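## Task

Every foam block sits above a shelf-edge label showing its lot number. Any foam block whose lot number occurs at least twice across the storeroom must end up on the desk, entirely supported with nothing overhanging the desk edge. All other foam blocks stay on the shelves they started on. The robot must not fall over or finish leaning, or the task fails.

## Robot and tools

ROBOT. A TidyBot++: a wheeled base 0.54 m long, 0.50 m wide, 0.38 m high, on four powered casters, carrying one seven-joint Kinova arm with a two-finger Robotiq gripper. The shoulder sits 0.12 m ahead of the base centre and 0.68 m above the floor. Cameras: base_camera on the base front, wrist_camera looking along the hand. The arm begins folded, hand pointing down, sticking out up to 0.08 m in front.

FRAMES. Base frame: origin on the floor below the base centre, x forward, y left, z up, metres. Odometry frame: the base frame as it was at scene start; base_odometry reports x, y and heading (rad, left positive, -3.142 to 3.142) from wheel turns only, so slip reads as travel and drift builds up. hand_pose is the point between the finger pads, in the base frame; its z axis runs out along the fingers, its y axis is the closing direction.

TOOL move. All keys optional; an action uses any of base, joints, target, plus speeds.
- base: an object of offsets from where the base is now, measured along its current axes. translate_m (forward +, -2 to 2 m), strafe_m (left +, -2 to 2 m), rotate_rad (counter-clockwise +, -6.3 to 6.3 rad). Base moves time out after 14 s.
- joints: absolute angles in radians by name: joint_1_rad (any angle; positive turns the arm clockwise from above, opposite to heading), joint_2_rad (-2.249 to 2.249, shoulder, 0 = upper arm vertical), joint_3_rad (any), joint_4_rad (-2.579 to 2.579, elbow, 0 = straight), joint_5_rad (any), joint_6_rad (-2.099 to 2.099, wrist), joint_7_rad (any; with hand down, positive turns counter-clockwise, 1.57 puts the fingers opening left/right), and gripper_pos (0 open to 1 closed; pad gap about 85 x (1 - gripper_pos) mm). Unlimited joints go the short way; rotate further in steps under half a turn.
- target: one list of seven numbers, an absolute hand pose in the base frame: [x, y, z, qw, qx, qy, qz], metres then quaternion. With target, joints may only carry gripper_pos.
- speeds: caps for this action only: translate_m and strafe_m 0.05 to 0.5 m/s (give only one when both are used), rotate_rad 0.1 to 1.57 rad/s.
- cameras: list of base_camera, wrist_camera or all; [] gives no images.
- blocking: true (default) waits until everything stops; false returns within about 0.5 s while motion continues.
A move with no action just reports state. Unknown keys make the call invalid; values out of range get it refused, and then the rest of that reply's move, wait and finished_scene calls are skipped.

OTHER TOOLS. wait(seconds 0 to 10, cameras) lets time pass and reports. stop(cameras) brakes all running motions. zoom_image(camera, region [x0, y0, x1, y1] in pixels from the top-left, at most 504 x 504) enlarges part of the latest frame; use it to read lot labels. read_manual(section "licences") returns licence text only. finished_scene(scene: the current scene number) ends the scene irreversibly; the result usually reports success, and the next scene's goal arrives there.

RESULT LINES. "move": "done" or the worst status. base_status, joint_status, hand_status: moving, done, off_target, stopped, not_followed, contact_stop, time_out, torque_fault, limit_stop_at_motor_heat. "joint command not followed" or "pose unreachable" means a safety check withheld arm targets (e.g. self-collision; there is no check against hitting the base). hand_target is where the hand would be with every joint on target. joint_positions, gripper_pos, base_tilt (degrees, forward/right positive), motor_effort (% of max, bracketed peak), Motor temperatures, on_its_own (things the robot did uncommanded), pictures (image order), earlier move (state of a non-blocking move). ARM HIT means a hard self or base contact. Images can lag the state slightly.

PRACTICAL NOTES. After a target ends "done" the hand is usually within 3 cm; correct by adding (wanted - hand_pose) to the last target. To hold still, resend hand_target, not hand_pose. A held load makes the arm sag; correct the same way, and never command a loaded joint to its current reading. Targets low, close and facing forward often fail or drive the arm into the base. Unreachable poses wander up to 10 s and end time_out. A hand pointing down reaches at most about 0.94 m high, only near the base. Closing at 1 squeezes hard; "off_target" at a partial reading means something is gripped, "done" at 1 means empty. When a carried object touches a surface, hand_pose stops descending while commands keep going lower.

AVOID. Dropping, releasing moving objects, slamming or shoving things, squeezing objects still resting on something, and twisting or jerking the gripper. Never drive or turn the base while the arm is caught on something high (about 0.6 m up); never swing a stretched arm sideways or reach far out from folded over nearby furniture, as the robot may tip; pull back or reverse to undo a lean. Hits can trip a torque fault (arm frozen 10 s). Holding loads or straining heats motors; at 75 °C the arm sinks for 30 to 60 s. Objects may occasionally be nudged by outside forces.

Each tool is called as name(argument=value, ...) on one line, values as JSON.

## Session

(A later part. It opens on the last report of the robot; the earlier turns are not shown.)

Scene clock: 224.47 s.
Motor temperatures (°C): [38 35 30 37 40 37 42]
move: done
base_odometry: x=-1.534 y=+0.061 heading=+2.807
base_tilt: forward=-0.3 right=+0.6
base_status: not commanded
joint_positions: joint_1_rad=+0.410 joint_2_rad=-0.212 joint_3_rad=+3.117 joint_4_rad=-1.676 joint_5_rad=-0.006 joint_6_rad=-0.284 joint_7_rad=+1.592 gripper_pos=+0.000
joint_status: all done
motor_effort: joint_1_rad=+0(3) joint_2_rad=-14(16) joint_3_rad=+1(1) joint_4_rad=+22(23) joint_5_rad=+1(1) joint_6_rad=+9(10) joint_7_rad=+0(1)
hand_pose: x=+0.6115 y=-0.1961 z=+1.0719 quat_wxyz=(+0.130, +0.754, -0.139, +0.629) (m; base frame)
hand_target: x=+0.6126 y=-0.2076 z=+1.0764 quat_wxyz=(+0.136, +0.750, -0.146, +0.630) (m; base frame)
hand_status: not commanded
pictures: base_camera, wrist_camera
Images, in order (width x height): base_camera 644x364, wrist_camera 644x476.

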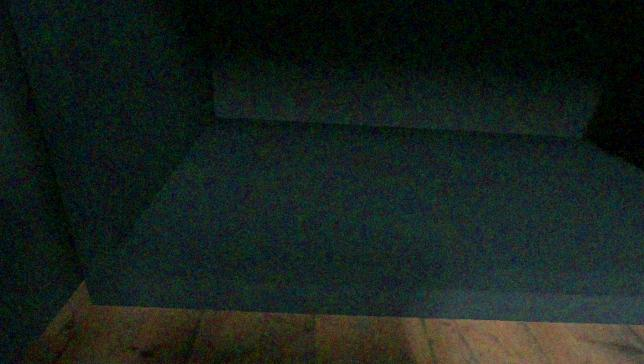

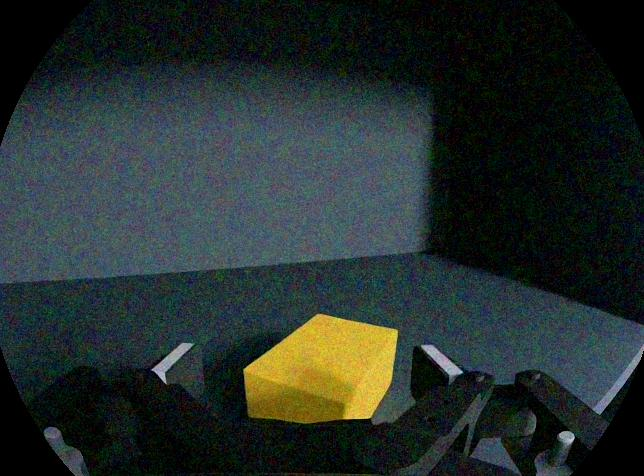

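move(joints={"joint_2_rad":-0.06,"joint_4_rad":-1.59,"joint_6_rad":-0.32}, cameras=["wrist_camera"])

move(joints={"joint_2_rad":0.06,"joint_4_rad":-1.475,"joint_6_rad":-0.33}, cameras=["wrist_camera"])

Scene clock: 226.00 s.
Motor temperatures (°C): [38 35 30 37 40 37 42]
move: done
base_odometry: x=-1.534 y=+0.061 heading=+2.807
base_tilt: forward=-0.3 right=+0.6
base_status: not commanded
joint_positions: joint_1_rad=+0.410 joint_2_rad=-0.070 joint_3_rad=+3.117 joint_4_rad=-1.603 joint_5_rad=-0.006 joint_6_rad=-0.284 joint_7_rad=+1.592 gripper_pos=+0.000
joint_status: all done
motor_effort: joint_1_rad=+0(1) joint_2_rad=-19(22) joint_3_rad=+0(1) joint_4_rad=+22(24) joint_5_rad=+1(1) joint_6_rad=+9(10) joint_7_rad=+0(1)
hand_pose: x=+0.6632 y=-0.2184 z=+1.0377 quat_wxyz=(+0.123, +0.775, -0.144, +0.603) (m; base frame)
hand_target: x=+0.6603 y=-0.2293 z=+1.0288 quat_wxyz=(+0.126, +0.784, -0.153, +0.589) (m; base frame)
hand_status: not commanded
pictures: wrist_camera
Images, in order (width x height): wrist_camera 644x476.

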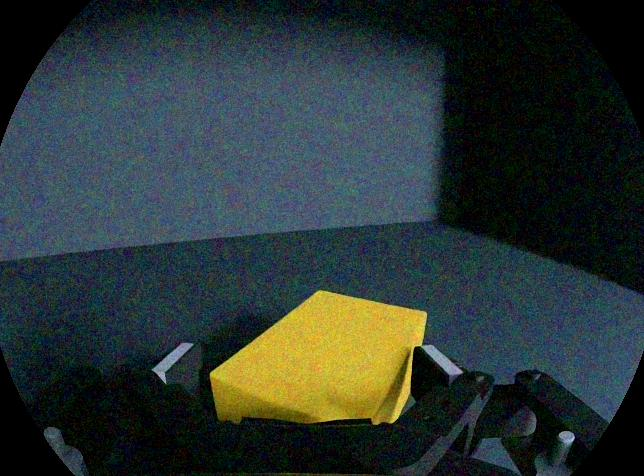

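Scene clock: 227.17 s.
Motor temperatures (°C): [38 35 30 37 40 37 42]
move: done
base_odometry: x=-1.534 y=+0.061 heading=+2.807
base_tilt: forward=-0.3 right=+0.6
base_status: not commanded
joint_positions: joint_1_rad=+0.411 joint_2_rad=+0.036 joint_3_rad=+3.117 joint_4_rad=-1.481 joint_5_rad=-0.006 joint_6_rad=-0.286 joint_7_rad=+1.592 gripper_pos=+0.000
joint_status: all done
motor_effort: joint_1_rad=+0(1) joint_2_rad=-22(23) joint_3_rad=+0(0) joint_4_rad=+23(24) joint_5_rad=+1(1) joint_6_rad=+8(10) joint_7_rad=+0(1)
hand_pose: x=+0.7048 y=-0.2365 z=+1.0476 quat_wxyz=(+0.123, +0.771, -0.144, +0.608) (m; base frame)
hand_target: x=+0.7051 y=-0.2496 z=+1.0228 quat_wxyz=(+0.123, +0.788, -0.155, +0.583) (m; base frame)
hand_status: not commanded
pictures: wrist_camera
Images, in order (width x height): wrist_camera 644x476.

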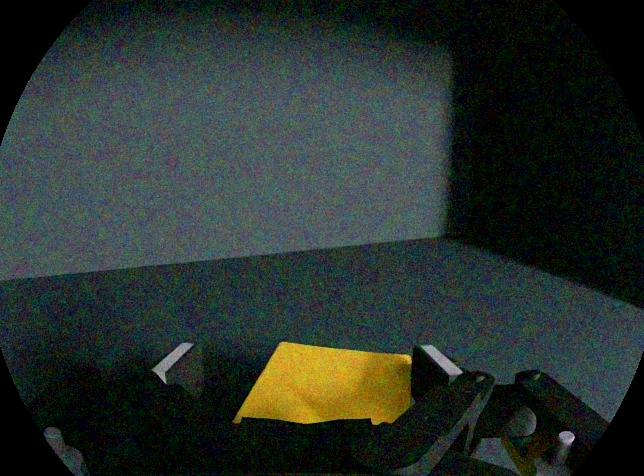

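move(joints={"joint_2_rad":0.05,"gripper_pos":0.3}, cameras=["wrist_camera"])

move(joints={"gripper_pos":0.5}, cameras=["wrist_camera"])

Scene clock: 228.00 s.
Motor temperatures (°C): [38 35 30 37 40 37 42]
move: done
base_odometry: x=-1.534 y=+0.061 heading=+2.807
base_tilt: forward=-0.3 right=+0.6
base_status: not commanded
joint_positions: joint_1_rad=+0.413 joint_2_rad=+0.035 joint_3_rad=+3.117 joint_4_rad=-1.480 joint_5_rad=-0.006 joint_6_rad=-0.286 joint_7_rad=+1.592 gripper_pos=+0.300
joint_status: all done
motor_effort: joint_1_rad=-1(1) joint_2_rad=-21(22) joint_3_rad=+0(1) joint_4_rad=+21(22) joint_5_rad=+1(1) joint_6_rad=+7(8) joint_7_rad=+0(1)
hand_pose: x=+0.7038 y=-0.2379 z=+1.0490 quat_wxyz=(+0.124, +0.770, -0.145, +0.609) (m; base frame)
hand_target: x=+0.7019 y=-0.2482 z=+1.0292 quat_wxyz=(+0.124, +0.785, -0.154, +0.587) (m; base frame)
hand_status: not commanded
pictures: wrist_camera
Images, in order (width x height): wrist_camera 644x476.

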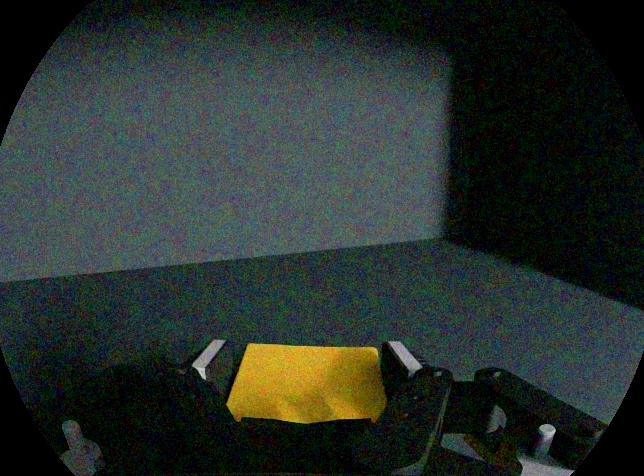

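Scene clock: 228.63 s.
Motor temperatures (°C): [38 35 30 37 40 37 42]
move: off_target
base_odometry: x=-1.534 y=+0.061 heading=+2.807
base_tilt: forward=-0.3 right=+0.6
base_status: not commanded
joint_positions: joint_1_rad=+0.413 joint_2_rad=+0.035 joint_3_rad=+3.117 joint_4_rad=-1.479 joint_5_rad=-0.006 joint_6_rad=-0.286 joint_7_rad=+1.592 gripper_pos=+0.418
joint_status: gripper_pos off_target (ended at +0.418, target +0.500)
motor_effort: joint_1_rad=+0(1) joint_2_rad=-22(22) joint_3_rad=+0(0) joint_4_rad=+21(22) joint_5_rad=+1(1) joint_6_rad=+8(8) joint_7_rad=+0(1)
hand_pose: x=+0.7039 y=-0.2380 z=+1.0496 quat_wxyz=(+0.124, +0.770, -0.145, +0.609) (m; base frame)
hand_target: x=+0.7019 y=-0.2482 z=+1.0292 quat_wxyz=(+0.124, +0.785, -0.154, +0.587) (m; base frame)
hand_status: not commanded
pictures: wrist_camera
Images, in order (width x height): wrist_camera 644x476.

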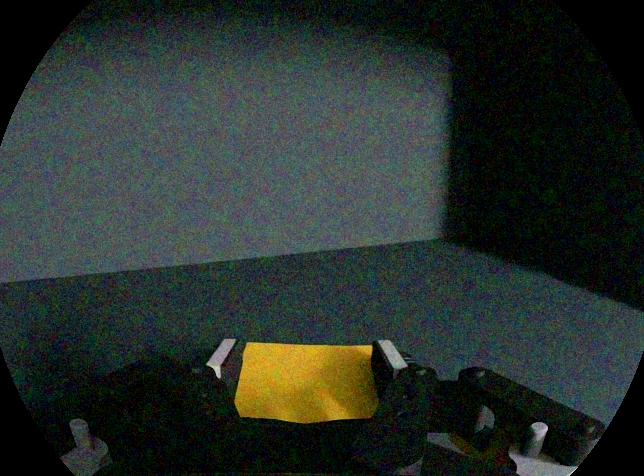

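move(joints={"joint_2_rad":-0.03,"joint_4_rad":-1.42,"joint_6_rad":-0.26,"gripper_pos":0.65}, cameras=["wrist_camera"])

move(joints={"joint_2_rad":-0.6,"joint_4_rad":-1.87,"joint_6_rad":-0.3}, cameras=["wrist_camera"])

move(base={"translate_m":-0.4}, cameras=["wrist_camera"])

move(joints={"joint_1_rad":0,"joint_6_rad":0.3})

Scene clock: 229.83 s.
Motor temperatures (°C): [38 35 30 37 40 37 42]
move: off_target
base_odometry: x=-1.534 y=+0.061 heading=+2.807
base_tilt: forward=-0.3 right=+0.6
base_status: not commanded
joint_positions: joint_1_rad=+0.413 joint_2_rad=-0.036 joint_3_rad=+3.117 joint_4_rad=-1.428 joint_5_rad=-0.006 joint_6_rad=-0.286 joint_7_rad=+1.592 gripper_pos=+0.419
joint_status: gripper_pos off_target (ended at +0.419, target +0.650); the others done
motor_effort: joint_1_rad=+0(1) joint_2_rad=-21(26) joint_3_rad=+0(0) joint_4_rad=+22(25) joint_5_rad=+1(1) joint_6_rad=+9(10) joint_7_rad=+0(1)
hand_pose: x=+0.6782 y=-0.2267 z=+1.1248 quat_wxyz=(+0.134, +0.731, -0.137, +0.655) (m; base frame)
hand_target: x=+0.6775 y=-0.2369 z=+1.1343 quat_wxyz=(+0.142, +0.721, -0.141, +0.664) (m; base frame)
hand_status: not commanded
pictures: wrist_camera
Images, in order (width x height): wrist_camera 644x476.

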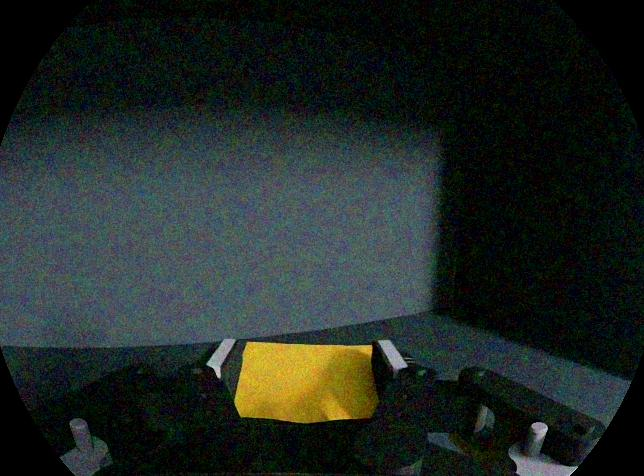

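Scene clock: 231.63 s.
Motor temperatures (°C): [38 35 30 37 40 37 42]
move: done
base_odometry: x=-1.534 y=+0.061 heading=+2.807
base_tilt: forward=-0.3 right=+0.6
base_status: not commanded
joint_positions: joint_1_rad=+0.413 joint_2_rad=-0.589 joint_3_rad=+3.117 joint_4_rad=-1.839 joint_5_rad=-0.006 joint_6_rad=-0.286 joint_7_rad=+1.592 gripper_pos=+0.419
joint_status: all done
motor_effort: joint_1_rad=-1(1) joint_2_rad=-1(22) joint_3_rad=+1(1) joint_4_rad=+22(24) joint_5_rad=+1(1) joint_6_rad=+9(10) joint_7_rad=+0(1)
hand_pose: x=+0.4690 y=-0.1363 z=+1.1414 quat_wxyz=(+0.150, +0.683, -0.125, +0.703) (m; base frame)
hand_target: x=+0.4652 y=-0.1413 z=+1.1222 quat_wxyz=(+0.154, +0.694, -0.132, +0.690) (m; base frame)
hand_status: not commanded
pictures: wrist_camera
Images, in order (width x height): wrist_camera 644x476.

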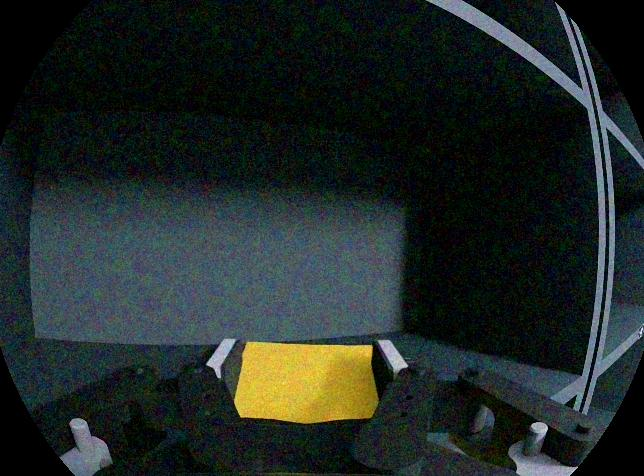

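Scene clock: 233.90 s.
Motor temperatures (°C): [38 35 30 37 40 37 42]
move: done
base_odometry: x=-1.156 y=-0.070 heading=+2.808
base_tilt: forward=-0.4 right=+0.6
base_status: done
joint_positions: joint_1_rad=+0.414 joint_2_rad=-0.603 joint_3_rad=+3.117 joint_4_rad=-1.842 joint_5_rad=-0.006 joint_6_rad=-0.286 joint_7_rad=+1.592 gripper_pos=+0.419
joint_status: not commanded
motor_effort: joint_1_rad=+0(1) joint_2_rad=+0(4) joint_3_rad=+1(3) joint_4_rad=+22(23) joint_5_rad=+1(1) joint_6_rad=+9(9) joint_7_rad=+0(1)
hand_pose: x=+0.4631 y=-0.1343 z=+1.1446 quat_wxyz=(+0.151, +0.679, -0.125, +0.707) (m; base frame)
hand_target: x=+0.4652 y=-0.1413 z=+1.1222 quat_wxyz=(+0.154, +0.694, -0.132, +0.690) (m; base frame)
hand_status: not commanded
pictures: wrist_camera
Images, in order (width x height): wrist_camera 644x476.

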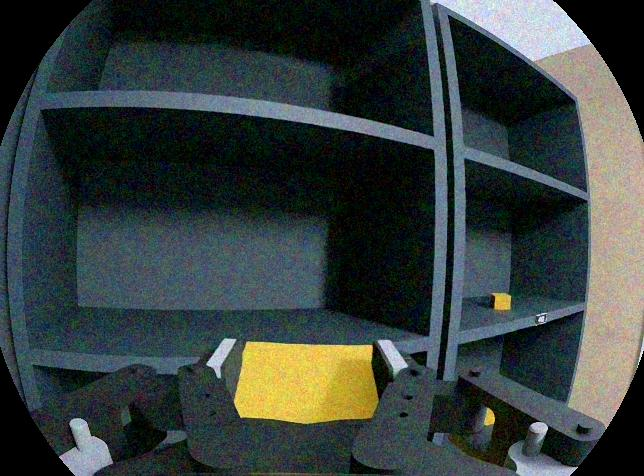

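Scene clock: 235.87 s.
Motor temperatures (°C): [38 35 30 37 40 37 42]
move: done
base_odometry: x=-1.156 y=-0.070 heading=+2.808
base_tilt: forward=-0.4 right=+0.6
base_status: not commanded
joint_positions: joint_1_rad=+0.018 joint_2_rad=-0.603 joint_3_rad=+3.117 joint_4_rad=-1.843 joint_5_rad=-0.006 joint_6_rad=+0.242 joint_7_rad=+1.592 gripper_pos=+0.419
joint_status: all done
motor_effort: joint_1_rad=-1(2) joint_2_rad=+1(2) joint_3_rad=+1(2) joint_4_rad=+21(23) joint_5_rad=+1(1) joint_6_rad=+8(11) joint_7_rad=+0(1)
hand_pose: x=+0.4389 y=+0.0100 z=+1.2990 quat_wxyz=(+0.010, +0.478, +0.010, +0.878) (m; base frame)
hand_target: x=+0.4380 y=+0.0164 z=+1.2979 quat_wxyz=(+0.002, +0.466, +0.014, +0.885) (m; base frame)
hand_status: not commanded
pictures: base_camera, wrist_camera
Images, in order (width x height): base_camera 644x364, wrist_camera 644x476.

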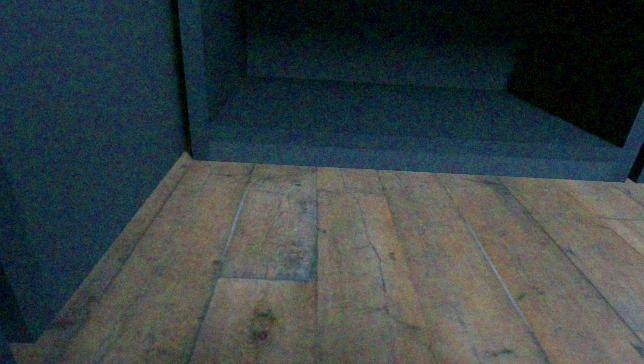

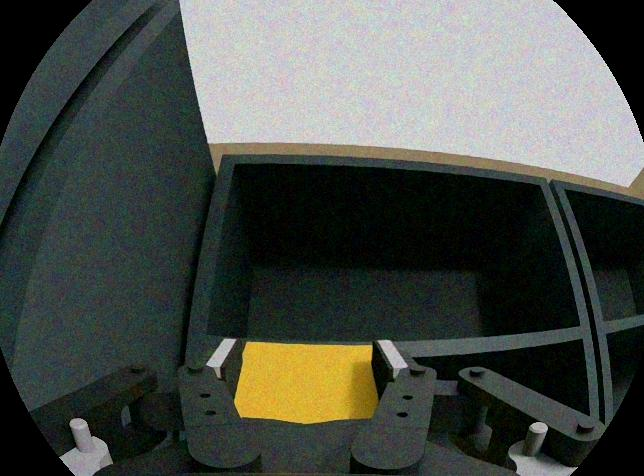

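move(base={"strafe_m":-0.25}, joints={"joint_6_rad":-0.3}, cameras=[])

move(base={"translate_m":-2.0}, cameras=[])

move(base={"translate_m":-0.67}, joints={"joint_1_rad":1.2,"joint_2_rad":-0.3,"joint_4_rad":-2.1,"joint_6_rad":-0.1})

Scene clock: 238.03 s.
Motor temperatures (°C): [38 35 30 37 40 37 42]
move: done
base_odometry: x=-1.074 y=+0.166 heading=+2.807
base_tilt: forward=-0.4 right=+0.6
base_status: done
joint_positions: joint_1_rad=+0.017 joint_2_rad=-0.603 joint_3_rad=+3.119 joint_4_rad=-1.850 joint_5_rad=-0.006 joint_6_rad=-0.265 joint_7_rad=+1.592 gripper_pos=+0.419
joint_status: all done
motor_effort: joint_1_rad=+0(1) joint_2_rad=-1(4) joint_3_rad=+1(5) joint_4_rad=+22(24) joint_5_rad=+1(1) joint_6_rad=+9(11) joint_7_rad=+0(1)
hand_pose: x=+0.4892 y=+0.0081 z=+1.1460 quat_wxyz=(+0.009, +0.686, +0.011, +0.727) (m; base frame)
hand_target: x=+0.4925 y=+0.0159 z=+1.1222 quat_wxyz=(+0.003, +0.707, +0.019, +0.707) (m; base frame)
hand_status: not commanded
pictures: none
No camera images: "cameras" was empty.

Scene clock: 243.20 s.
Motor temperatures (°C): [38 35 30 37 40 37 42]
move: done
base_odometry: x=+0.815 y=-0.491 heading=+2.807
base_tilt: forward=-0.3 right=+0.6
base_status: done
joint_positions: joint_1_rad=+0.017 joint_2_rad=-0.602 joint_3_rad=+3.119 joint_4_rad=-1.850 joint_5_rad=-0.006 joint_6_rad=-0.265 joint_7_rad=+1.592 gripper_pos=+0.419
joint_status: not commanded
motor_effort: joint_1_rad=-1(1) joint_2_rad=-1(5) joint_3_rad=+1(2) joint_4_rad=+22(23) joint_5_rad=+1(1) joint_6_rad=+9(10) joint_7_rad=+0(1)
hand_pose: x=+0.4895 y=+0.0083 z=+1.1457 quat_wxyz=(+0.009, +0.687, +0.011, +0.727) (m; base frame)
hand_target: x=+0.4925 y=+0.0159 z=+1.1222 quat_wxyz=(+0.003, +0.707, +0.019, +0.707) (m; base frame)
hand_status: not commanded
pictures: none
No camera images: "cameras" was empty.

Scene clock: 245.83 s.
Motor temperatures (°C): [38 35 30 37 40 37 42]
move: done
base_odometry: x=+1.448 y=-0.711 heading=+2.807
base_tilt: forward=-0.4 right=+0.6
base_status: done
joint_positions: joint_1_rad=+1.185 joint_2_rad=-0.321 joint_3_rad=+3.119 joint_4_rad=-2.070 joint_5_rad=-0.006 joint_6_rad=-0.157 joint_7_rad=+1.592 gripper_pos=+0.419
joint_status: all done
motor_effort: joint_1_rad=-1(2) joint_2_rad=-10(11) joint_3_rad=+1(2) joint_4_rad=+23(24) joint_5_rad=+1(1) joint_6_rad=+9(10) joint_7_rad=+0(1)
hand_pose: x=+0.3085 y=-0.4305 z=+0.9229 quat_wxyz=(+0.324, +0.686, -0.441, +0.480) (m; base frame)
hand_target: x=+0.3052 y=-0.4382 z=+0.9116 quat_wxyz=(+0.329, +0.682, -0.444, +0.480) (m; base frame)
hand_status: not commanded
pictures: base_camera, wrist_camera
Images, in order (width x height): base_camera 644x364, wrist_camera 644x476.

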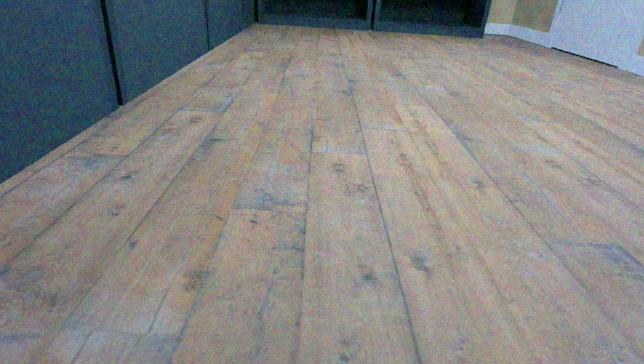

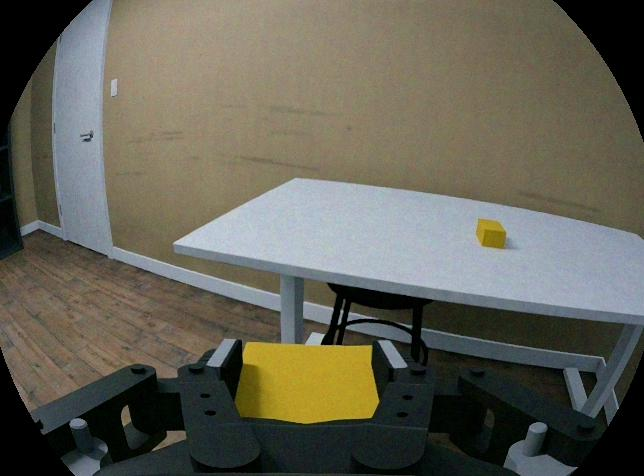

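move(base={"strafe_m":-0.4}, cameras=[])

move(joints={"joint_2_rad":0.377,"joint_4_rad":-1.5,"joint_6_rad":0.06})

move(joints={"joint_2_rad":0.5,"joint_4_rad":-1.66,"joint_6_rad":0.34}, cameras=[])

move(joints={"joint_2_rad":0.54,"joint_4_rad":-1.68,"joint_6_rad":0.42}, cameras=["wrist_camera"])

move(joints={"joint_2_rad":0.57,"joint_4_rad":-1.69,"joint_6_rad":0.45}, cameras=["wrist_camera"])

Scene clock: 249.40 s.
Motor temperatures (°C): [38 35 30 37 40 37 42]
move: done
base_odometry: x=+1.579 y=-0.333 heading=+2.806
base_tilt: forward=-0.3 right=+0.6
base_status: done
joint_positions: joint_1_rad=+1.185 joint_2_rad=-0.307 joint_3_rad=+3.119 joint_4_rad=-2.071 joint_5_rad=-0.006 joint_6_rad=-0.153 joint_7_rad=+1.592 gripper_pos=+0.419
joint_status: not commanded
motor_effort: joint_1_rad=+0(1) joint_2_rad=-11(13) joint_3_rad=+1(2) joint_4_rad=+22(23) joint_5_rad=+1(1) joint_6_rad=+9(9) joint_7_rad=+0(1)
hand_pose: x=+0.3097 y=-0.4340 z=+0.9163 quat_wxyz=(+0.321, +0.689, -0.443, +0.476) (m; base frame)
hand_target: x=+0.3052 y=-0.4382 z=+0.9116 quat_wxyz=(+0.329, +0.682, -0.444, +0.480) (m; base frame)
hand_status: not commanded
pictures: none
No camera images: "cameras" was empty.

Scene clock: 251.33 s.
Motor temperatures (°C): [38 35 30 37 40 37 42]
move: done
base_odometry: x=+1.579 y=-0.333 heading=+2.806
base_tilt: forward=-0.3 right=+0.6
base_status: not commanded
joint_positions: joint_1_rad=+1.185 joint_2_rad=+0.357 joint_3_rad=+3.119 joint_4_rad=-1.517 joint_5_rad=-0.006 joint_6_rad=+0.002 joint_7_rad=+1.592 gripper_pos=+0.419
joint_status: all done
motor_effort: joint_1_rad=+0(1) joint_2_rad=-33(37) joint_3_rad=+0(1) joint_4_rad=+22(24) joint_5_rad=+1(1) joint_6_rad=+9(10) joint_7_rad=+0(1)
hand_pose: x=+0.4132 y=-0.6834 z=+0.8895 quat_wxyz=(+0.327, +0.675, -0.439, +0.494) (m; base frame)
hand_target: x=+0.4088 y=-0.6985 z=+0.9026 quat_wxyz=(+0.342, +0.658, -0.435, +0.511) (m; base frame)
hand_status: not commanded
pictures: base_camera, wrist_camera
Images, in order (width x height): base_camera 644x364, wrist_camera 644x476.

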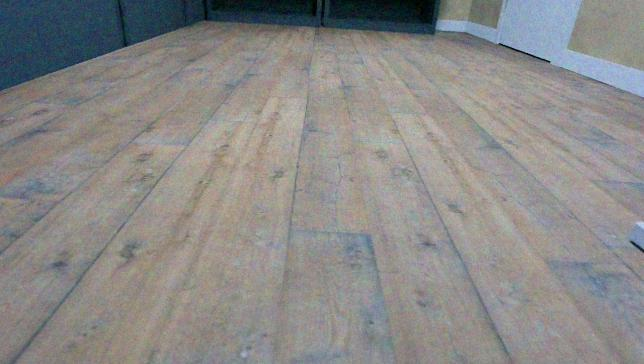

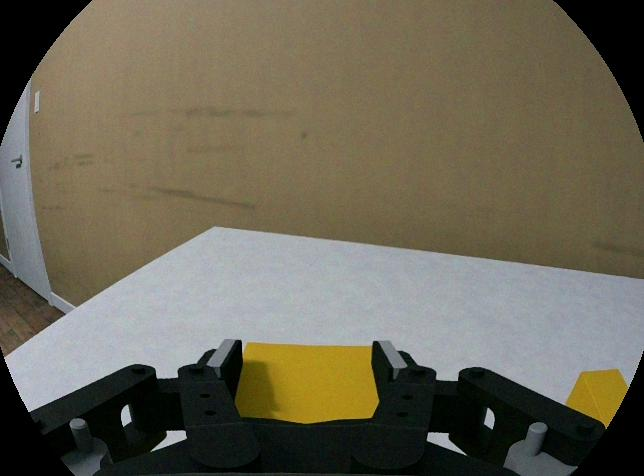

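Scene clock: 252.80 s.
Motor temperatures (°C): [38 35 30 37 40 37 42]
move: done
base_odometry: x=+1.579 y=-0.333 heading=+2.806
base_tilt: forward=-0.3 right=+0.6
base_status: not commanded
joint_positions: joint_1_rad=+1.185 joint_2_rad=+0.489 joint_3_rad=+3.119 joint_4_rad=-1.641 joint_5_rad=-0.006 joint_6_rad=+0.282 joint_7_rad=+1.592 gripper_pos=+0.419
joint_status: all done
motor_effort: joint_1_rad=-1(1) joint_2_rad=-37(41) joint_3_rad=+0(1) joint_4_rad=+20(23) joint_5_rad=+1(1) joint_6_rad=+9(10) joint_7_rad=+0(0)
hand_pose: x=+0.4198 y=-0.7014 z=+0.8019 quat_wxyz=(+0.333, +0.668, -0.437, +0.503) (m; base frame)
hand_target: x=+0.4113 y=-0.7064 z=+0.7999 quat_wxyz=(+0.342, +0.658, -0.437, +0.510) (m; base frame)
hand_status: not commanded
pictures: none
No camera images: "cameras" was empty.

Scene clock: 253.80 s.
Motor temperatures (°C): [38 35 30 37 40 37 42]
move: done
base_odometry: x=+1.579 y=-0.333 heading=+2.806
base_tilt: forward=-0.3 right=+0.6
base_status: not commanded
joint_positions: joint_1_rad=+1.185 joint_2_rad=+0.514 joint_3_rad=+3.119 joint_4_rad=-1.651 joint_5_rad=-0.006 joint_6_rad=+0.369 joint_7_rad=+1.592 gripper_pos=+0.419
joint_status: all done
motor_effort: joint_1_rad=-1(1) joint_2_rad=-37(38) joint_3_rad=-1(1) joint_4_rad=+20(21) joint_5_rad=+1(1) joint_6_rad=+9(10) joint_7_rad=+0(0)
hand_pose: x=+0.4223 y=-0.7083 z=+0.8024 quat_wxyz=(+0.344, +0.654, -0.429, +0.519) (m; base frame)
hand_target: x=+0.4129 y=-0.7113 z=+0.7822 quat_wxyz=(+0.346, +0.652, -0.434, +0.516) (m; base frame)
hand_status: not commanded
pictures: wrist_camera
Images, in order (width x height): wrist_camera 644x476.

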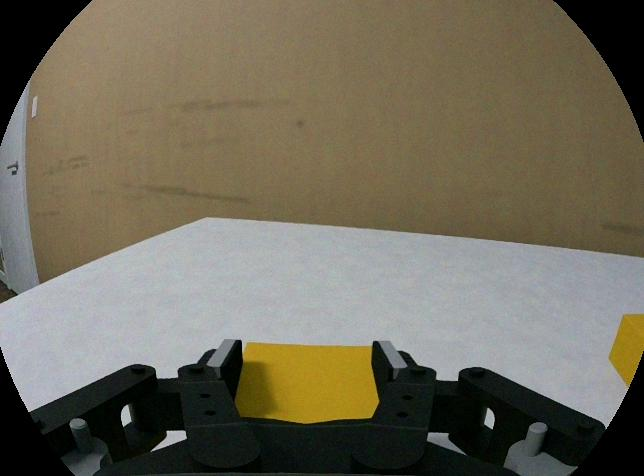

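Scene clock: 254.57 s.
Motor temperatures (°C): [38 35 30 37 40 37 42]
move: done
base_odometry: x=+1.579 y=-0.333 heading=+2.806
base_tilt: forward=-0.3 right=+0.6
base_status: not commanded
joint_positions: joint_1_rad=+1.185 joint_2_rad=+0.544 joint_3_rad=+3.119 joint_4_rad=-1.662 joint_5_rad=-0.006 joint_6_rad=+0.399 joint_7_rad=+1.592 gripper_pos=+0.419
joint_status: all done
motor_effort: joint_1_rad=+0(1) joint_2_rad=-37(39) joint_3_rad=-1(1) joint_4_rad=+19(20) joint_5_rad=+1(1) joint_6_rad=+8(9) joint_7_rad=+0(1)
hand_pose: x=+0.4232 y=-0.7108 z=+0.7829 quat_wxyz=(+0.342, +0.657, -0.431, +0.516) (m; base frame)
hand_target: x=+0.4136 y=-0.7134 z=+0.7627 quat_wxyz=(+0.344, +0.655, -0.436, +0.513) (m; base frame)
hand_status: not commanded
pictures: wrist_camera
Images, in order (width x height): wrist_camera 644x476.

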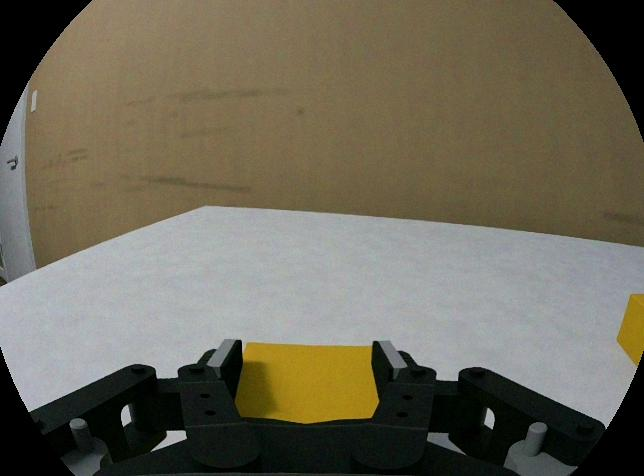

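move(joints={"joint_2_rad":0.595,"joint_4_rad":-1.7,"joint_6_rad":0.475}, cameras=["wrist_camera"])

move(joints={"joint_2_rad":0.615,"joint_4_rad":-1.7,"joint_6_rad":0.495}, cameras=["wrist_camera"])

Scene clock: 255.40 s.
Motor temperatures (°C): [38 35 30 37 40 37 42]
move: off_target
base_odometry: x=+1.579 y=-0.333 heading=+2.806
base_tilt: forward=-0.3 right=+0.6
base_status: not commanded
joint_positions: joint_1_rad=+1.185 joint_2_rad=+0.555 joint_3_rad=+3.119 joint_4_rad=-1.667 joint_5_rad=-0.006 joint_6_rad=+0.429 joint_7_rad=+1.592 gripper_pos=+0.419
joint_status: joint_2_rad off_target (ended at +0.555, target +0.595); the others done
motor_effort: joint_1_rad=+0(1) joint_2_rad=-36(37) joint_3_rad=+0(1) joint_4_rad=+18(19) joint_5_rad=+1(1) joint_6_rad=+8(9) joint_7_rad=+0(1)
hand_pose: x=+0.4239 y=-0.7128 z=+0.7807 quat_wxyz=(+0.345, +0.653, -0.428, +0.521) (m; base frame)
hand_target: x=+0.4138 y=-0.7143 z=+0.7455 quat_wxyz=(+0.342, +0.657, -0.438, +0.510) (m; base frame)
hand_status: not commanded
pictures: wrist_camera
Images, in order (width x height): wrist_camera 644x476.

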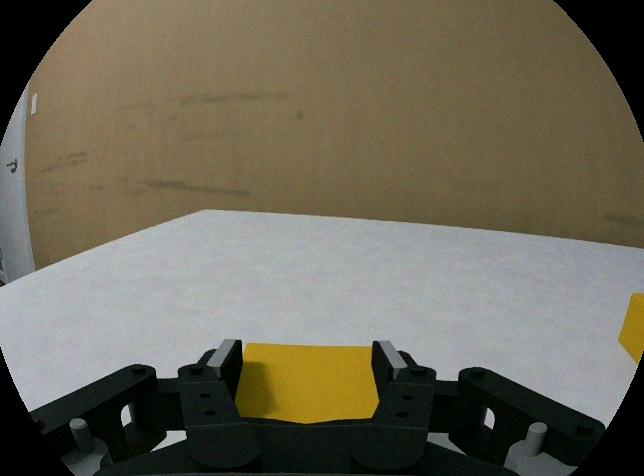

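Scene clock: 256.00 s.
Motor temperatures (°C): [38 35 30 37 40 37 42]
move: off_target
base_odometry: x=+1.579 y=-0.333 heading=+2.806
base_tilt: forward=-0.3 right=+0.6
base_status: not commanded
joint_positions: joint_1_rad=+1.185 joint_2_rad=+0.564 joint_3_rad=+3.119 joint_4_rad=-1.667 joint_5_rad=-0.006 joint_6_rad=+0.451 joint_7_rad=+1.592 gripper_pos=+0.419
joint_status: joint_2_rad off_target (ended at +0.564, target +0.615); the others done
motor_effort: joint_1_rad=+0(1) joint_2_rad=-34(36) joint_3_rad=-1(1) joint_4_rad=+18(19) joint_5_rad=+1(1) joint_6_rad=+7(9) joint_7_rad=+0(1)
hand_pose: x=+0.4247 y=-0.7150 z=+0.7808 quat_wxyz=(+0.348, +0.649, -0.426, +0.525) (m; base frame)
hand_target: x=+0.4147 y=-0.7168 z=+0.7361 quat_wxyz=(+0.342, +0.657, -0.438, +0.510) (m; base frame)
hand_status: not commanded
pictures: wrist_camera
Images, in order (width x height): wrist_camera 644x476.

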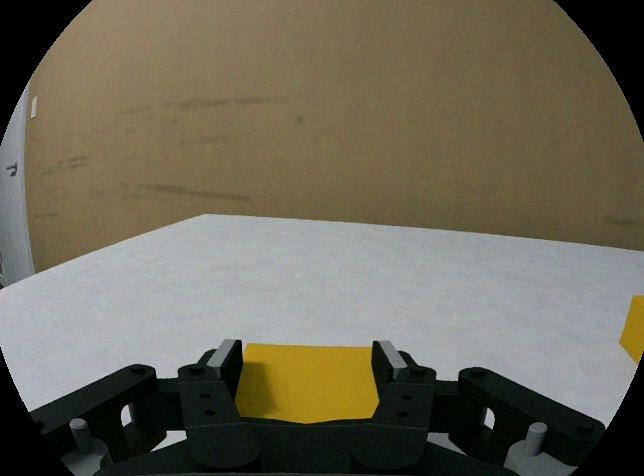

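move(joints={"joint_2_rad":0.59,"joint_6_rad":0.47,"gripper_pos":0.28}, cameras=[])

move(joints={"gripper_pos":0.0}, cameras=[])

move(base={"strafe_m":0.2,"translate_m":-0.09}, speeds={"strafe_m":0.2})

move(joints={"joint_2_rad":0.0,"joint_4_rad":-1.8,"joint_6_rad":0.0}, cameras=[])

move(joints={"joint_2_rad":-0.6,"joint_4_rad":-1.98,"joint_6_rad":-0.19}, base={"strafe_m":0.3})

move(base={"translate_m":2.0}, joints={"joint_1_rad":0.0,"joint_2_rad":-0.37,"joint_4_rad":-2.52,"joint_6_rad":0.25})

Scene clock: 257.10 s.
Motor temperatures (°C): [38 35 30 37 40 37 42]
move: done
base_odometry: x=+1.579 y=-0.333 heading=+2.806
base_tilt: forward=-0.3 right=+0.6
base_status: not commanded
joint_positions: joint_1_rad=+1.185 joint_2_rad=+0.564 joint_3_rad=+3.119 joint_4_rad=-1.667 joint_5_rad=-0.006 joint_6_rad=+0.451 joint_7_rad=+1.592 gripper_pos=+0.280
joint_status: all done
motor_effort: joint_1_rad=+0(1) joint_2_rad=-36(38) joint_3_rad=+0(1) joint_4_rad=+17(19) joint_5_rad=+1(1) joint_6_rad=+7(8) joint_7_rad=+0(1)
hand_pose: x=+0.4247 y=-0.7149 z=+0.7806 quat_wxyz=(+0.348, +0.649, -0.426, +0.525) (m; base frame)
hand_target: x=+0.4136 y=-0.7136 z=+0.7479 quat_wxyz=(+0.342, +0.657, -0.438, +0.510) (m; base frame)
hand_status: not commanded
pictures: none
No camera images: "cameras" was empty.

Scene clock: 257.77 s.
Motor temperatures (°C): [38 35 30 37 40 37 42]
move: done
base_odometry: x=+1.579 y=-0.333 heading=+2.806
base_tilt: forward=-0.3 right=+0.6
base_status: not commanded
joint_positions: joint_1_rad=+1.185 joint_2_rad=+0.564 joint_3_rad=+3.119 joint_4_rad=-1.670 joint_5_rad=-0.006 joint_6_rad=+0.451 joint_7_rad=+1.592 gripper_pos=+0.000
joint_status: all done
motor_effort: joint_1_rad=-1(1) joint_2_rad=-37(38) joint_3_rad=+0(1) joint_4_rad=+18(19) joint_5_rad=+1(1) joint_6_rad=+8(9) joint_7_rad=+0(1)
hand_pose: x=+0.4244 y=-0.7143 z=+0.7790 quat_wxyz=(+0.347, +0.650, -0.427, +0.524) (m; base frame)
hand_target: x=+0.4136 y=-0.7136 z=+0.7479 quat_wxyz=(+0.342, +0.657, -0.438, +0.510) (m; base frame)
hand_status: not commanded
pictures: none
No camera images: "cameras" was empty.

Scene clock: 259.63 s.
Motor temperatures (°C): [38 35 30 37 40 37 42]
move: done
base_odometry: x=+1.599 y=-0.551 heading=+2.806
base_tilt: forward=-0.4 right=+0.6
base_status: done
joint_positions: joint_1_rad=+1.187 joint_2_rad=+0.566 joint_3_rad=+3.119 joint_4_rad=-1.674 joint_5_rad=-0.006 joint_6_rad=+0.451 joint_7_rad=+1.592 gripper_pos=+0.000
joint_status: not commanded
motor_effort: joint_1_rad=-1(4) joint_2_rad=-37(39) joint_3_rad=-1(3) joint_4_rad=+19(20) joint_5_rad=+1(1) joint_6_rad=+8(9) joint_7_rad=+0(1)
hand_pose: x=+0.4228 y=-0.7140 z=+0.7753 quat_wxyz=(+0.346, +0.651, -0.428, +0.522) (m; base frame)
hand_target: x=+0.4136 y=-0.7136 z=+0.7479 quat_wxyz=(+0.342, +0.657, -0.438, +0.510) (m; base frame)
hand_status: not commanded
pictures: base_camera, wrist_camera
Images, in order (width x height): base_camera 644x364, wrist_camera 644x476.

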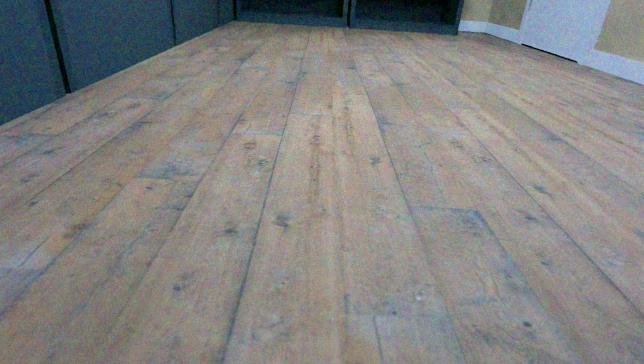

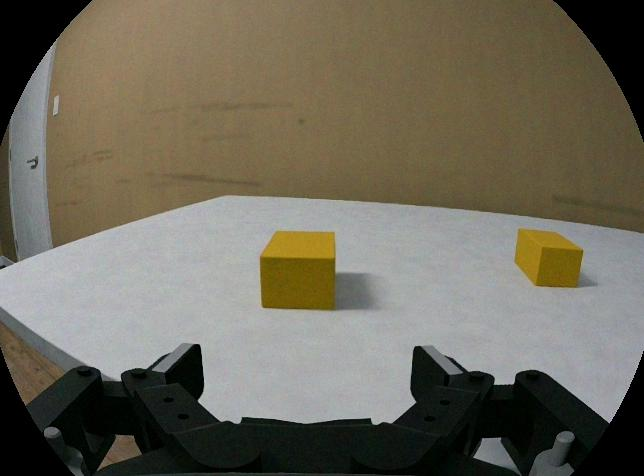

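Scene clock: 261.50 s.
Motor temperatures (°C): [38 36 30 37 40 37 42]
move: done
base_odometry: x=+1.599 y=-0.551 heading=+2.806
base_tilt: forward=-0.4 right=+0.6
base_status: not commanded
joint_positions: joint_1_rad=+1.187 joint_2_rad=-0.001 joint_3_rad=+3.119 joint_4_rad=-1.768 joint_5_rad=-0.006 joint_6_rad=+0.051 joint_7_rad=+1.592 gripper_pos=+0.000
joint_status: all done
motor_effort: joint_1_rad=-1(1) joint_2_rad=-22(40) joint_3_rad=+0(1) joint_4_rad=+23(23) joint_5_rad=+1(1) joint_6_rad=+9(10) joint_7_rad=+0(1)
hand_pose: x=+0.3636 y=-0.5650 z=+0.9959 quat_wxyz=(+0.364, +0.635, -0.411, +0.543) (m; base frame)
hand_target: x=+0.3552 y=-0.5613 z=+0.9604 quat_wxyz=(+0.349, +0.656, -0.429, +0.515) (m; base frame)
hand_status: not commanded
pictures: none
No camera images: "cameras" was empty.

Scene clock: 263.40 s.
Motor temperatures (°C): [38 36 30 37 40 37 42]
move: done
base_odometry: x=+1.500 y=-0.835 heading=+2.807
base_tilt: forward=-0.3 right=+0.6
base_status: done
joint_positions: joint_1_rad=+1.187 joint_2_rad=-0.598 joint_3_rad=+3.119 joint_4_rad=-1.948 joint_5_rad=-0.006 joint_6_rad=-0.141 joint_7_rad=+1.592 gripper_pos=+0.000
joint_status: all done
motor_effort: joint_1_rad=-1(3) joint_2_rad=+0(26) joint_3_rad=+1(2) joint_4_rad=+22(24) joint_5_rad=+1(1) joint_6_rad=+9(10) joint_7_rad=+0(1)
hand_pose: x=+0.2743 y=-0.3469 z=+1.1233 quat_wxyz=(+0.414, +0.571, -0.366, +0.608) (m; base frame)
hand_target: x=+0.2718 y=-0.3504 z=+1.0887 quat_wxyz=(+0.402, +0.594, -0.384, +0.582) (m; base frame)
hand_status: not commanded
pictures: base_camera, wrist_camera
Images, in order (width x height): base_camera 644x364, wrist_camera 644x476.

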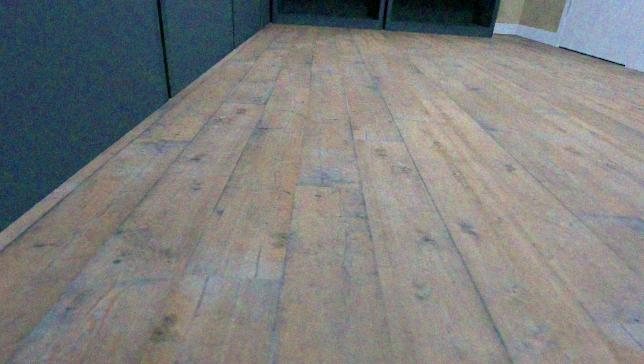

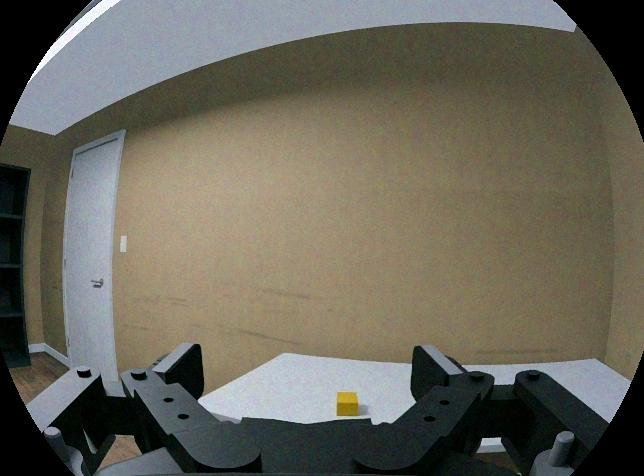

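Scene clock: 268.57 s.
Motor temperatures (°C): [38 35 30 37 40 37 42]
move: done
base_odometry: x=-0.389 y=-0.178 heading=+2.808
base_tilt: forward=-0.3 right=+0.6
base_status: done
joint_positions: joint_1_rad=+0.019 joint_2_rad=-0.381 joint_3_rad=+3.119 joint_4_rad=-2.490 joint_5_rad=-0.006 joint_6_rad=+0.197 joint_7_rad=+1.592 gripper_pos=+0.000
joint_status: all done
motor_effort: joint_1_rad=-1(2) joint_2_rad=-6(7) joint_3_rad=+1(1) joint_4_rad=+19(24) joint_5_rad=+1(1) joint_6_rad=+9(10) joint_7_rad=+0(1)
hand_pose: x=+0.5256 y=+0.0029 z=+0.8071 quat_wxyz=(+0.008, +0.817, +0.009, +0.577) (m; base frame)
hand_target: x=+0.5241 y=+0.0116 z=+0.8012 quat_wxyz=(+0.002, +0.813, +0.019, +0.582) (m; base frame)
hand_status: not commanded
pictures: base_camera, wrist_camera
Images, in order (width x height): base_camera 644x364, wrist_camera 644x476.

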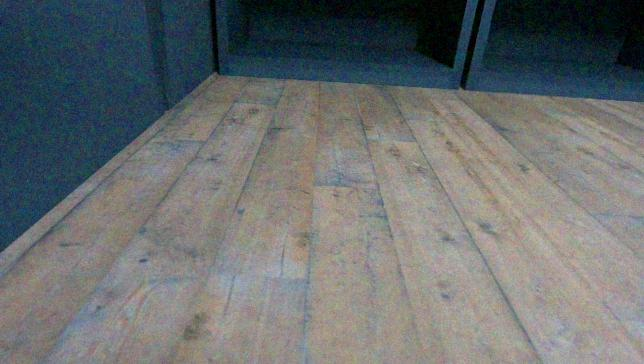

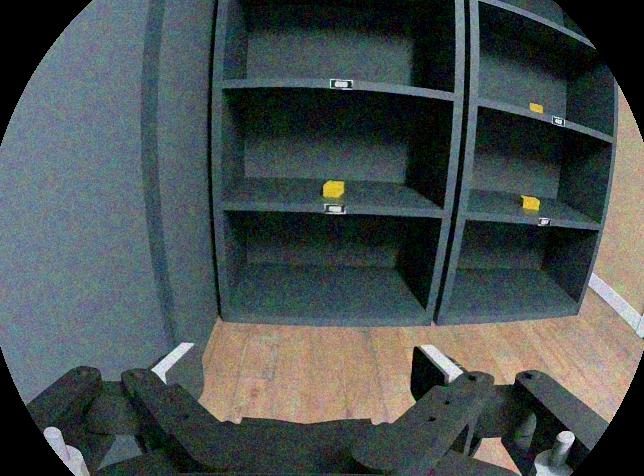

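move(base={"translate_m":0.75}, joints={"joint_6_rad":0.05})

zoom_image(camera="wrist_camera", region=[260, 150, 420, 300])

Scene clock: 271.47 s.
Motor temperatures (°C): [38 35 30 37 40 37 42]
move: done
base_odometry: x=-1.098 y=+0.068 heading=+2.808
base_tilt: forward=-0.3 right=+0.6
base_status: done
joint_positions: joint_1_rad=+0.019 joint_2_rad=-0.378 joint_3_rad=+3.119 joint_4_rad=-2.504 joint_5_rad=-0.006 joint_6_rad=+0.051 joint_7_rad=+1.592 gripper_pos=+0.000
joint_status: all done
motor_effort: joint_1_rad=+0(1) joint_2_rad=-5(7) joint_3_rad=+1(1) joint_4_rad=+19(22) joint_5_rad=+1(1) joint_6_rad=+8(10) joint_7_rad=+0(1)
hand_pose: x=+0.5032 y=+0.0027 z=+0.7566 quat_wxyz=(+0.007, +0.861, +0.010, +0.508) (m; base frame)
hand_target: x=+0.4982 y=+0.0108 z=+0.7447 quat_wxyz=(+0.002, +0.867, +0.019, +0.498) (m; base frame)
hand_status: not commanded
pictures: base_camera, wrist_camera
Images, in order (width x height): base_camera 644x364, wrist_camera 644x476.

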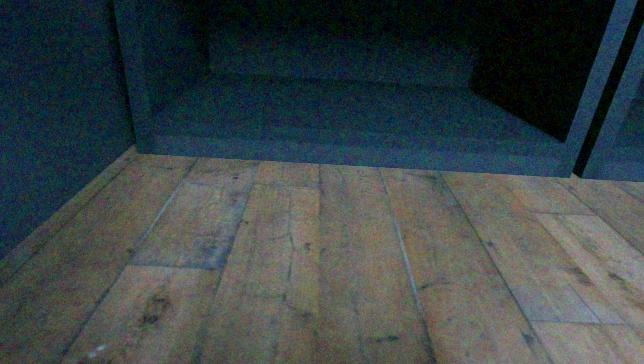

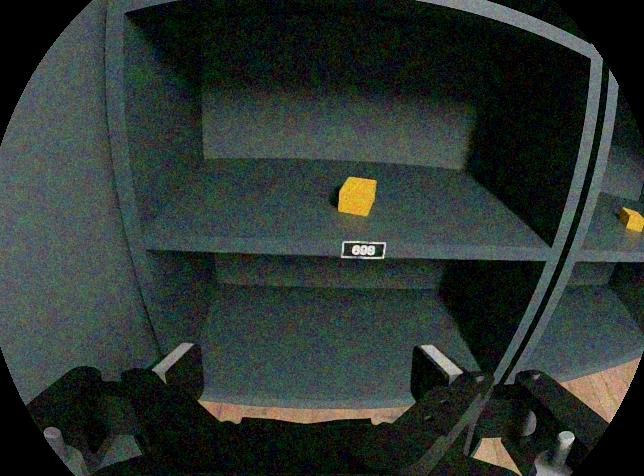

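Scaled by 3.150.

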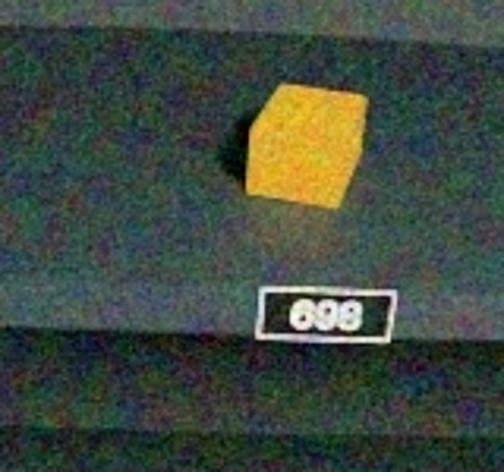

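move(base={"translate_m":0.3,"strafe_m":-0.05}, joints={"joint_6_rad":0.0})

zoom_image(camera="wrist_camera", region=[290, 240, 410, 360])

Scene clock: 275.23 s.
Motor temperatures (°C): [38 35 30 37 40 37 42]
move: done
base_odometry: x=-1.365 y=+0.213 heading=+2.809
base_tilt: forward=-0.3 right=+0.6
base_status: done
joint_positions: joint_1_rad=+0.019 joint_2_rad=-0.372 joint_3_rad=+3.119 joint_4_rad=-2.504 joint_5_rad=-0.006 joint_6_rad=+0.014 joint_7_rad=+1.592 gripper_pos=+0.000
joint_status: all done
motor_effort: joint_1_rad=-1(1) joint_2_rad=-5(8) joint_3_rad=+1(1) joint_4_rad=+19(21) joint_5_rad=+1(1) joint_6_rad=+8(9) joint_7_rad=+0(1)
hand_pose: x=+0.4977 y=+0.0026 z=+0.7444 quat_wxyz=(+0.007, +0.872, +0.010, +0.490) (m; base frame)
hand_target: x=+0.4901 y=+0.0106 z=+0.7315 quat_wxyz=(+0.002, +0.879, +0.020, +0.476) (m; base frame)
hand_status: not commanded
pictures: base_camera, wrist_camera
Images, in order (width x height): base_camera 644x364, wrist_camera 644x476.

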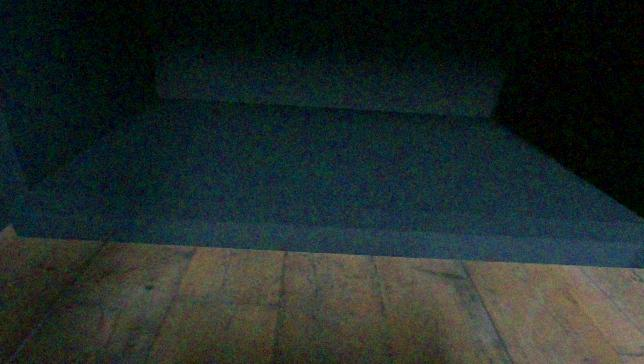

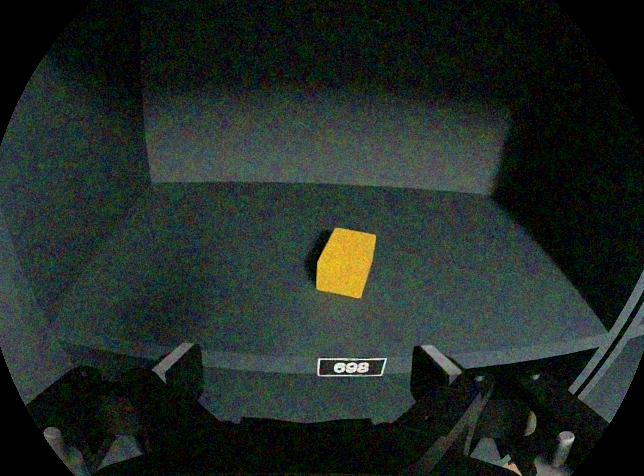

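Scaled by 4.200.

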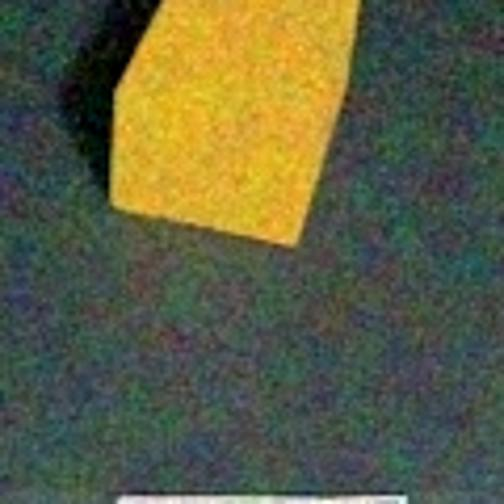

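move(base={"translate_m":-0.238,"strafe_m":0.185}, cameras=[])

move(joints={"joint_1_rad":0.31,"joint_2_rad":0.77,"joint_4_rad":-2.118,"joint_6_rad":1.07})

Scene clock: 277.90 s.
Motor temperatures (°C): [38 35 30 37 40 37 42]
move: done
base_odometry: x=-1.200 y=-0.040 heading=+2.808
base_tilt: forward=-0.3 right=+0.6
base_status: done
joint_positions: joint_1_rad=+0.017 joint_2_rad=-0.374 joint_3_rad=+3.119 joint_4_rad=-2.504 joint_5_rad=-0.006 joint_6_rad=+0.014 joint_7_rad=+1.592 gripper_pos=+0.000
joint_status: not commanded
motor_effort: joint_1_rad=-1(1) joint_2_rad=-6(7) joint_3_rad=+1(2) joint_4_rad=+19(21) joint_5_rad=+1(1) joint_6_rad=+7(8) joint_7_rad=+0(1)
hand_pose: x=+0.4976 y=+0.0031 z=+0.7448 quat_wxyz=(+0.007, +0.871, +0.010, +0.490) (m; base frame)
hand_target: x=+0.4901 y=+0.0106 z=+0.7315 quat_wxyz=(+0.002, +0.879, +0.020, +0.476) (m; base frame)
hand_status: not commanded
pictures: none
No camera images: "cameras" was empty.

Scene clock: 280.67 s.
Motor temperatures (°C): [38 35 30 37 40 37 42]
move: done
base_odometry: x=-1.200 y=-0.040 heading=+2.808
base_tilt: forward=-0.3 right=+0.6
base_status: not commanded
joint_positions: joint_1_rad=+0.292 joint_2_rad=+0.744 joint_3_rad=+3.119 joint_4_rad=-2.138 joint_5_rad=-0.006 joint_6_rad=+1.012 joint_7_rad=+1.592 gripper_pos=+0.000
joint_status: all done
motor_effort: joint_1_rad=+0(2) joint_2_rad=-34(35) joint_3_rad=-1(1) joint_4_rad=+9(20) joint_5_rad=+1(1) joint_6_rad=+8(9) joint_7_rad=+0(1)
hand_pose: x=+0.7572 y=-0.1793 z=+0.5961 quat_wxyz=(+0.083, +0.797, -0.109, +0.588) (m; base frame)
hand_target: x=+0.7643 y=-0.1924 z=+0.6037 quat_wxyz=(+0.090, +0.781, -0.114, +0.608) (m; base frame)
hand_status: not commanded
pictures: base_camera, wrist_camera
Images, in order (width x height): base_camera 644x364, wrist_camera 644x476.

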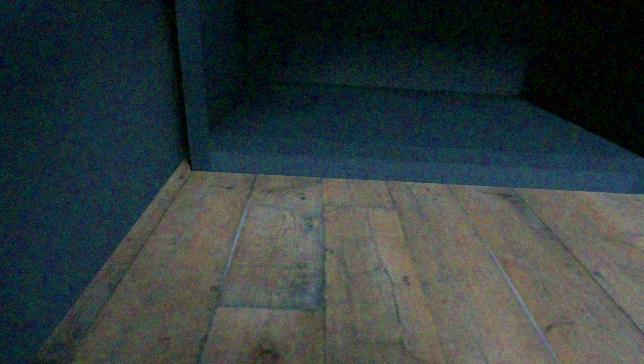

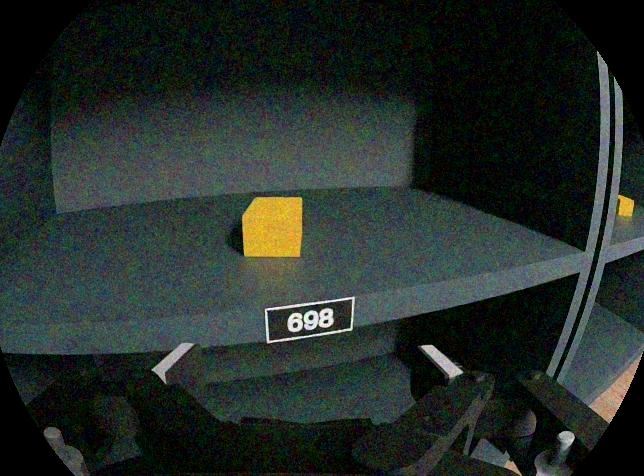

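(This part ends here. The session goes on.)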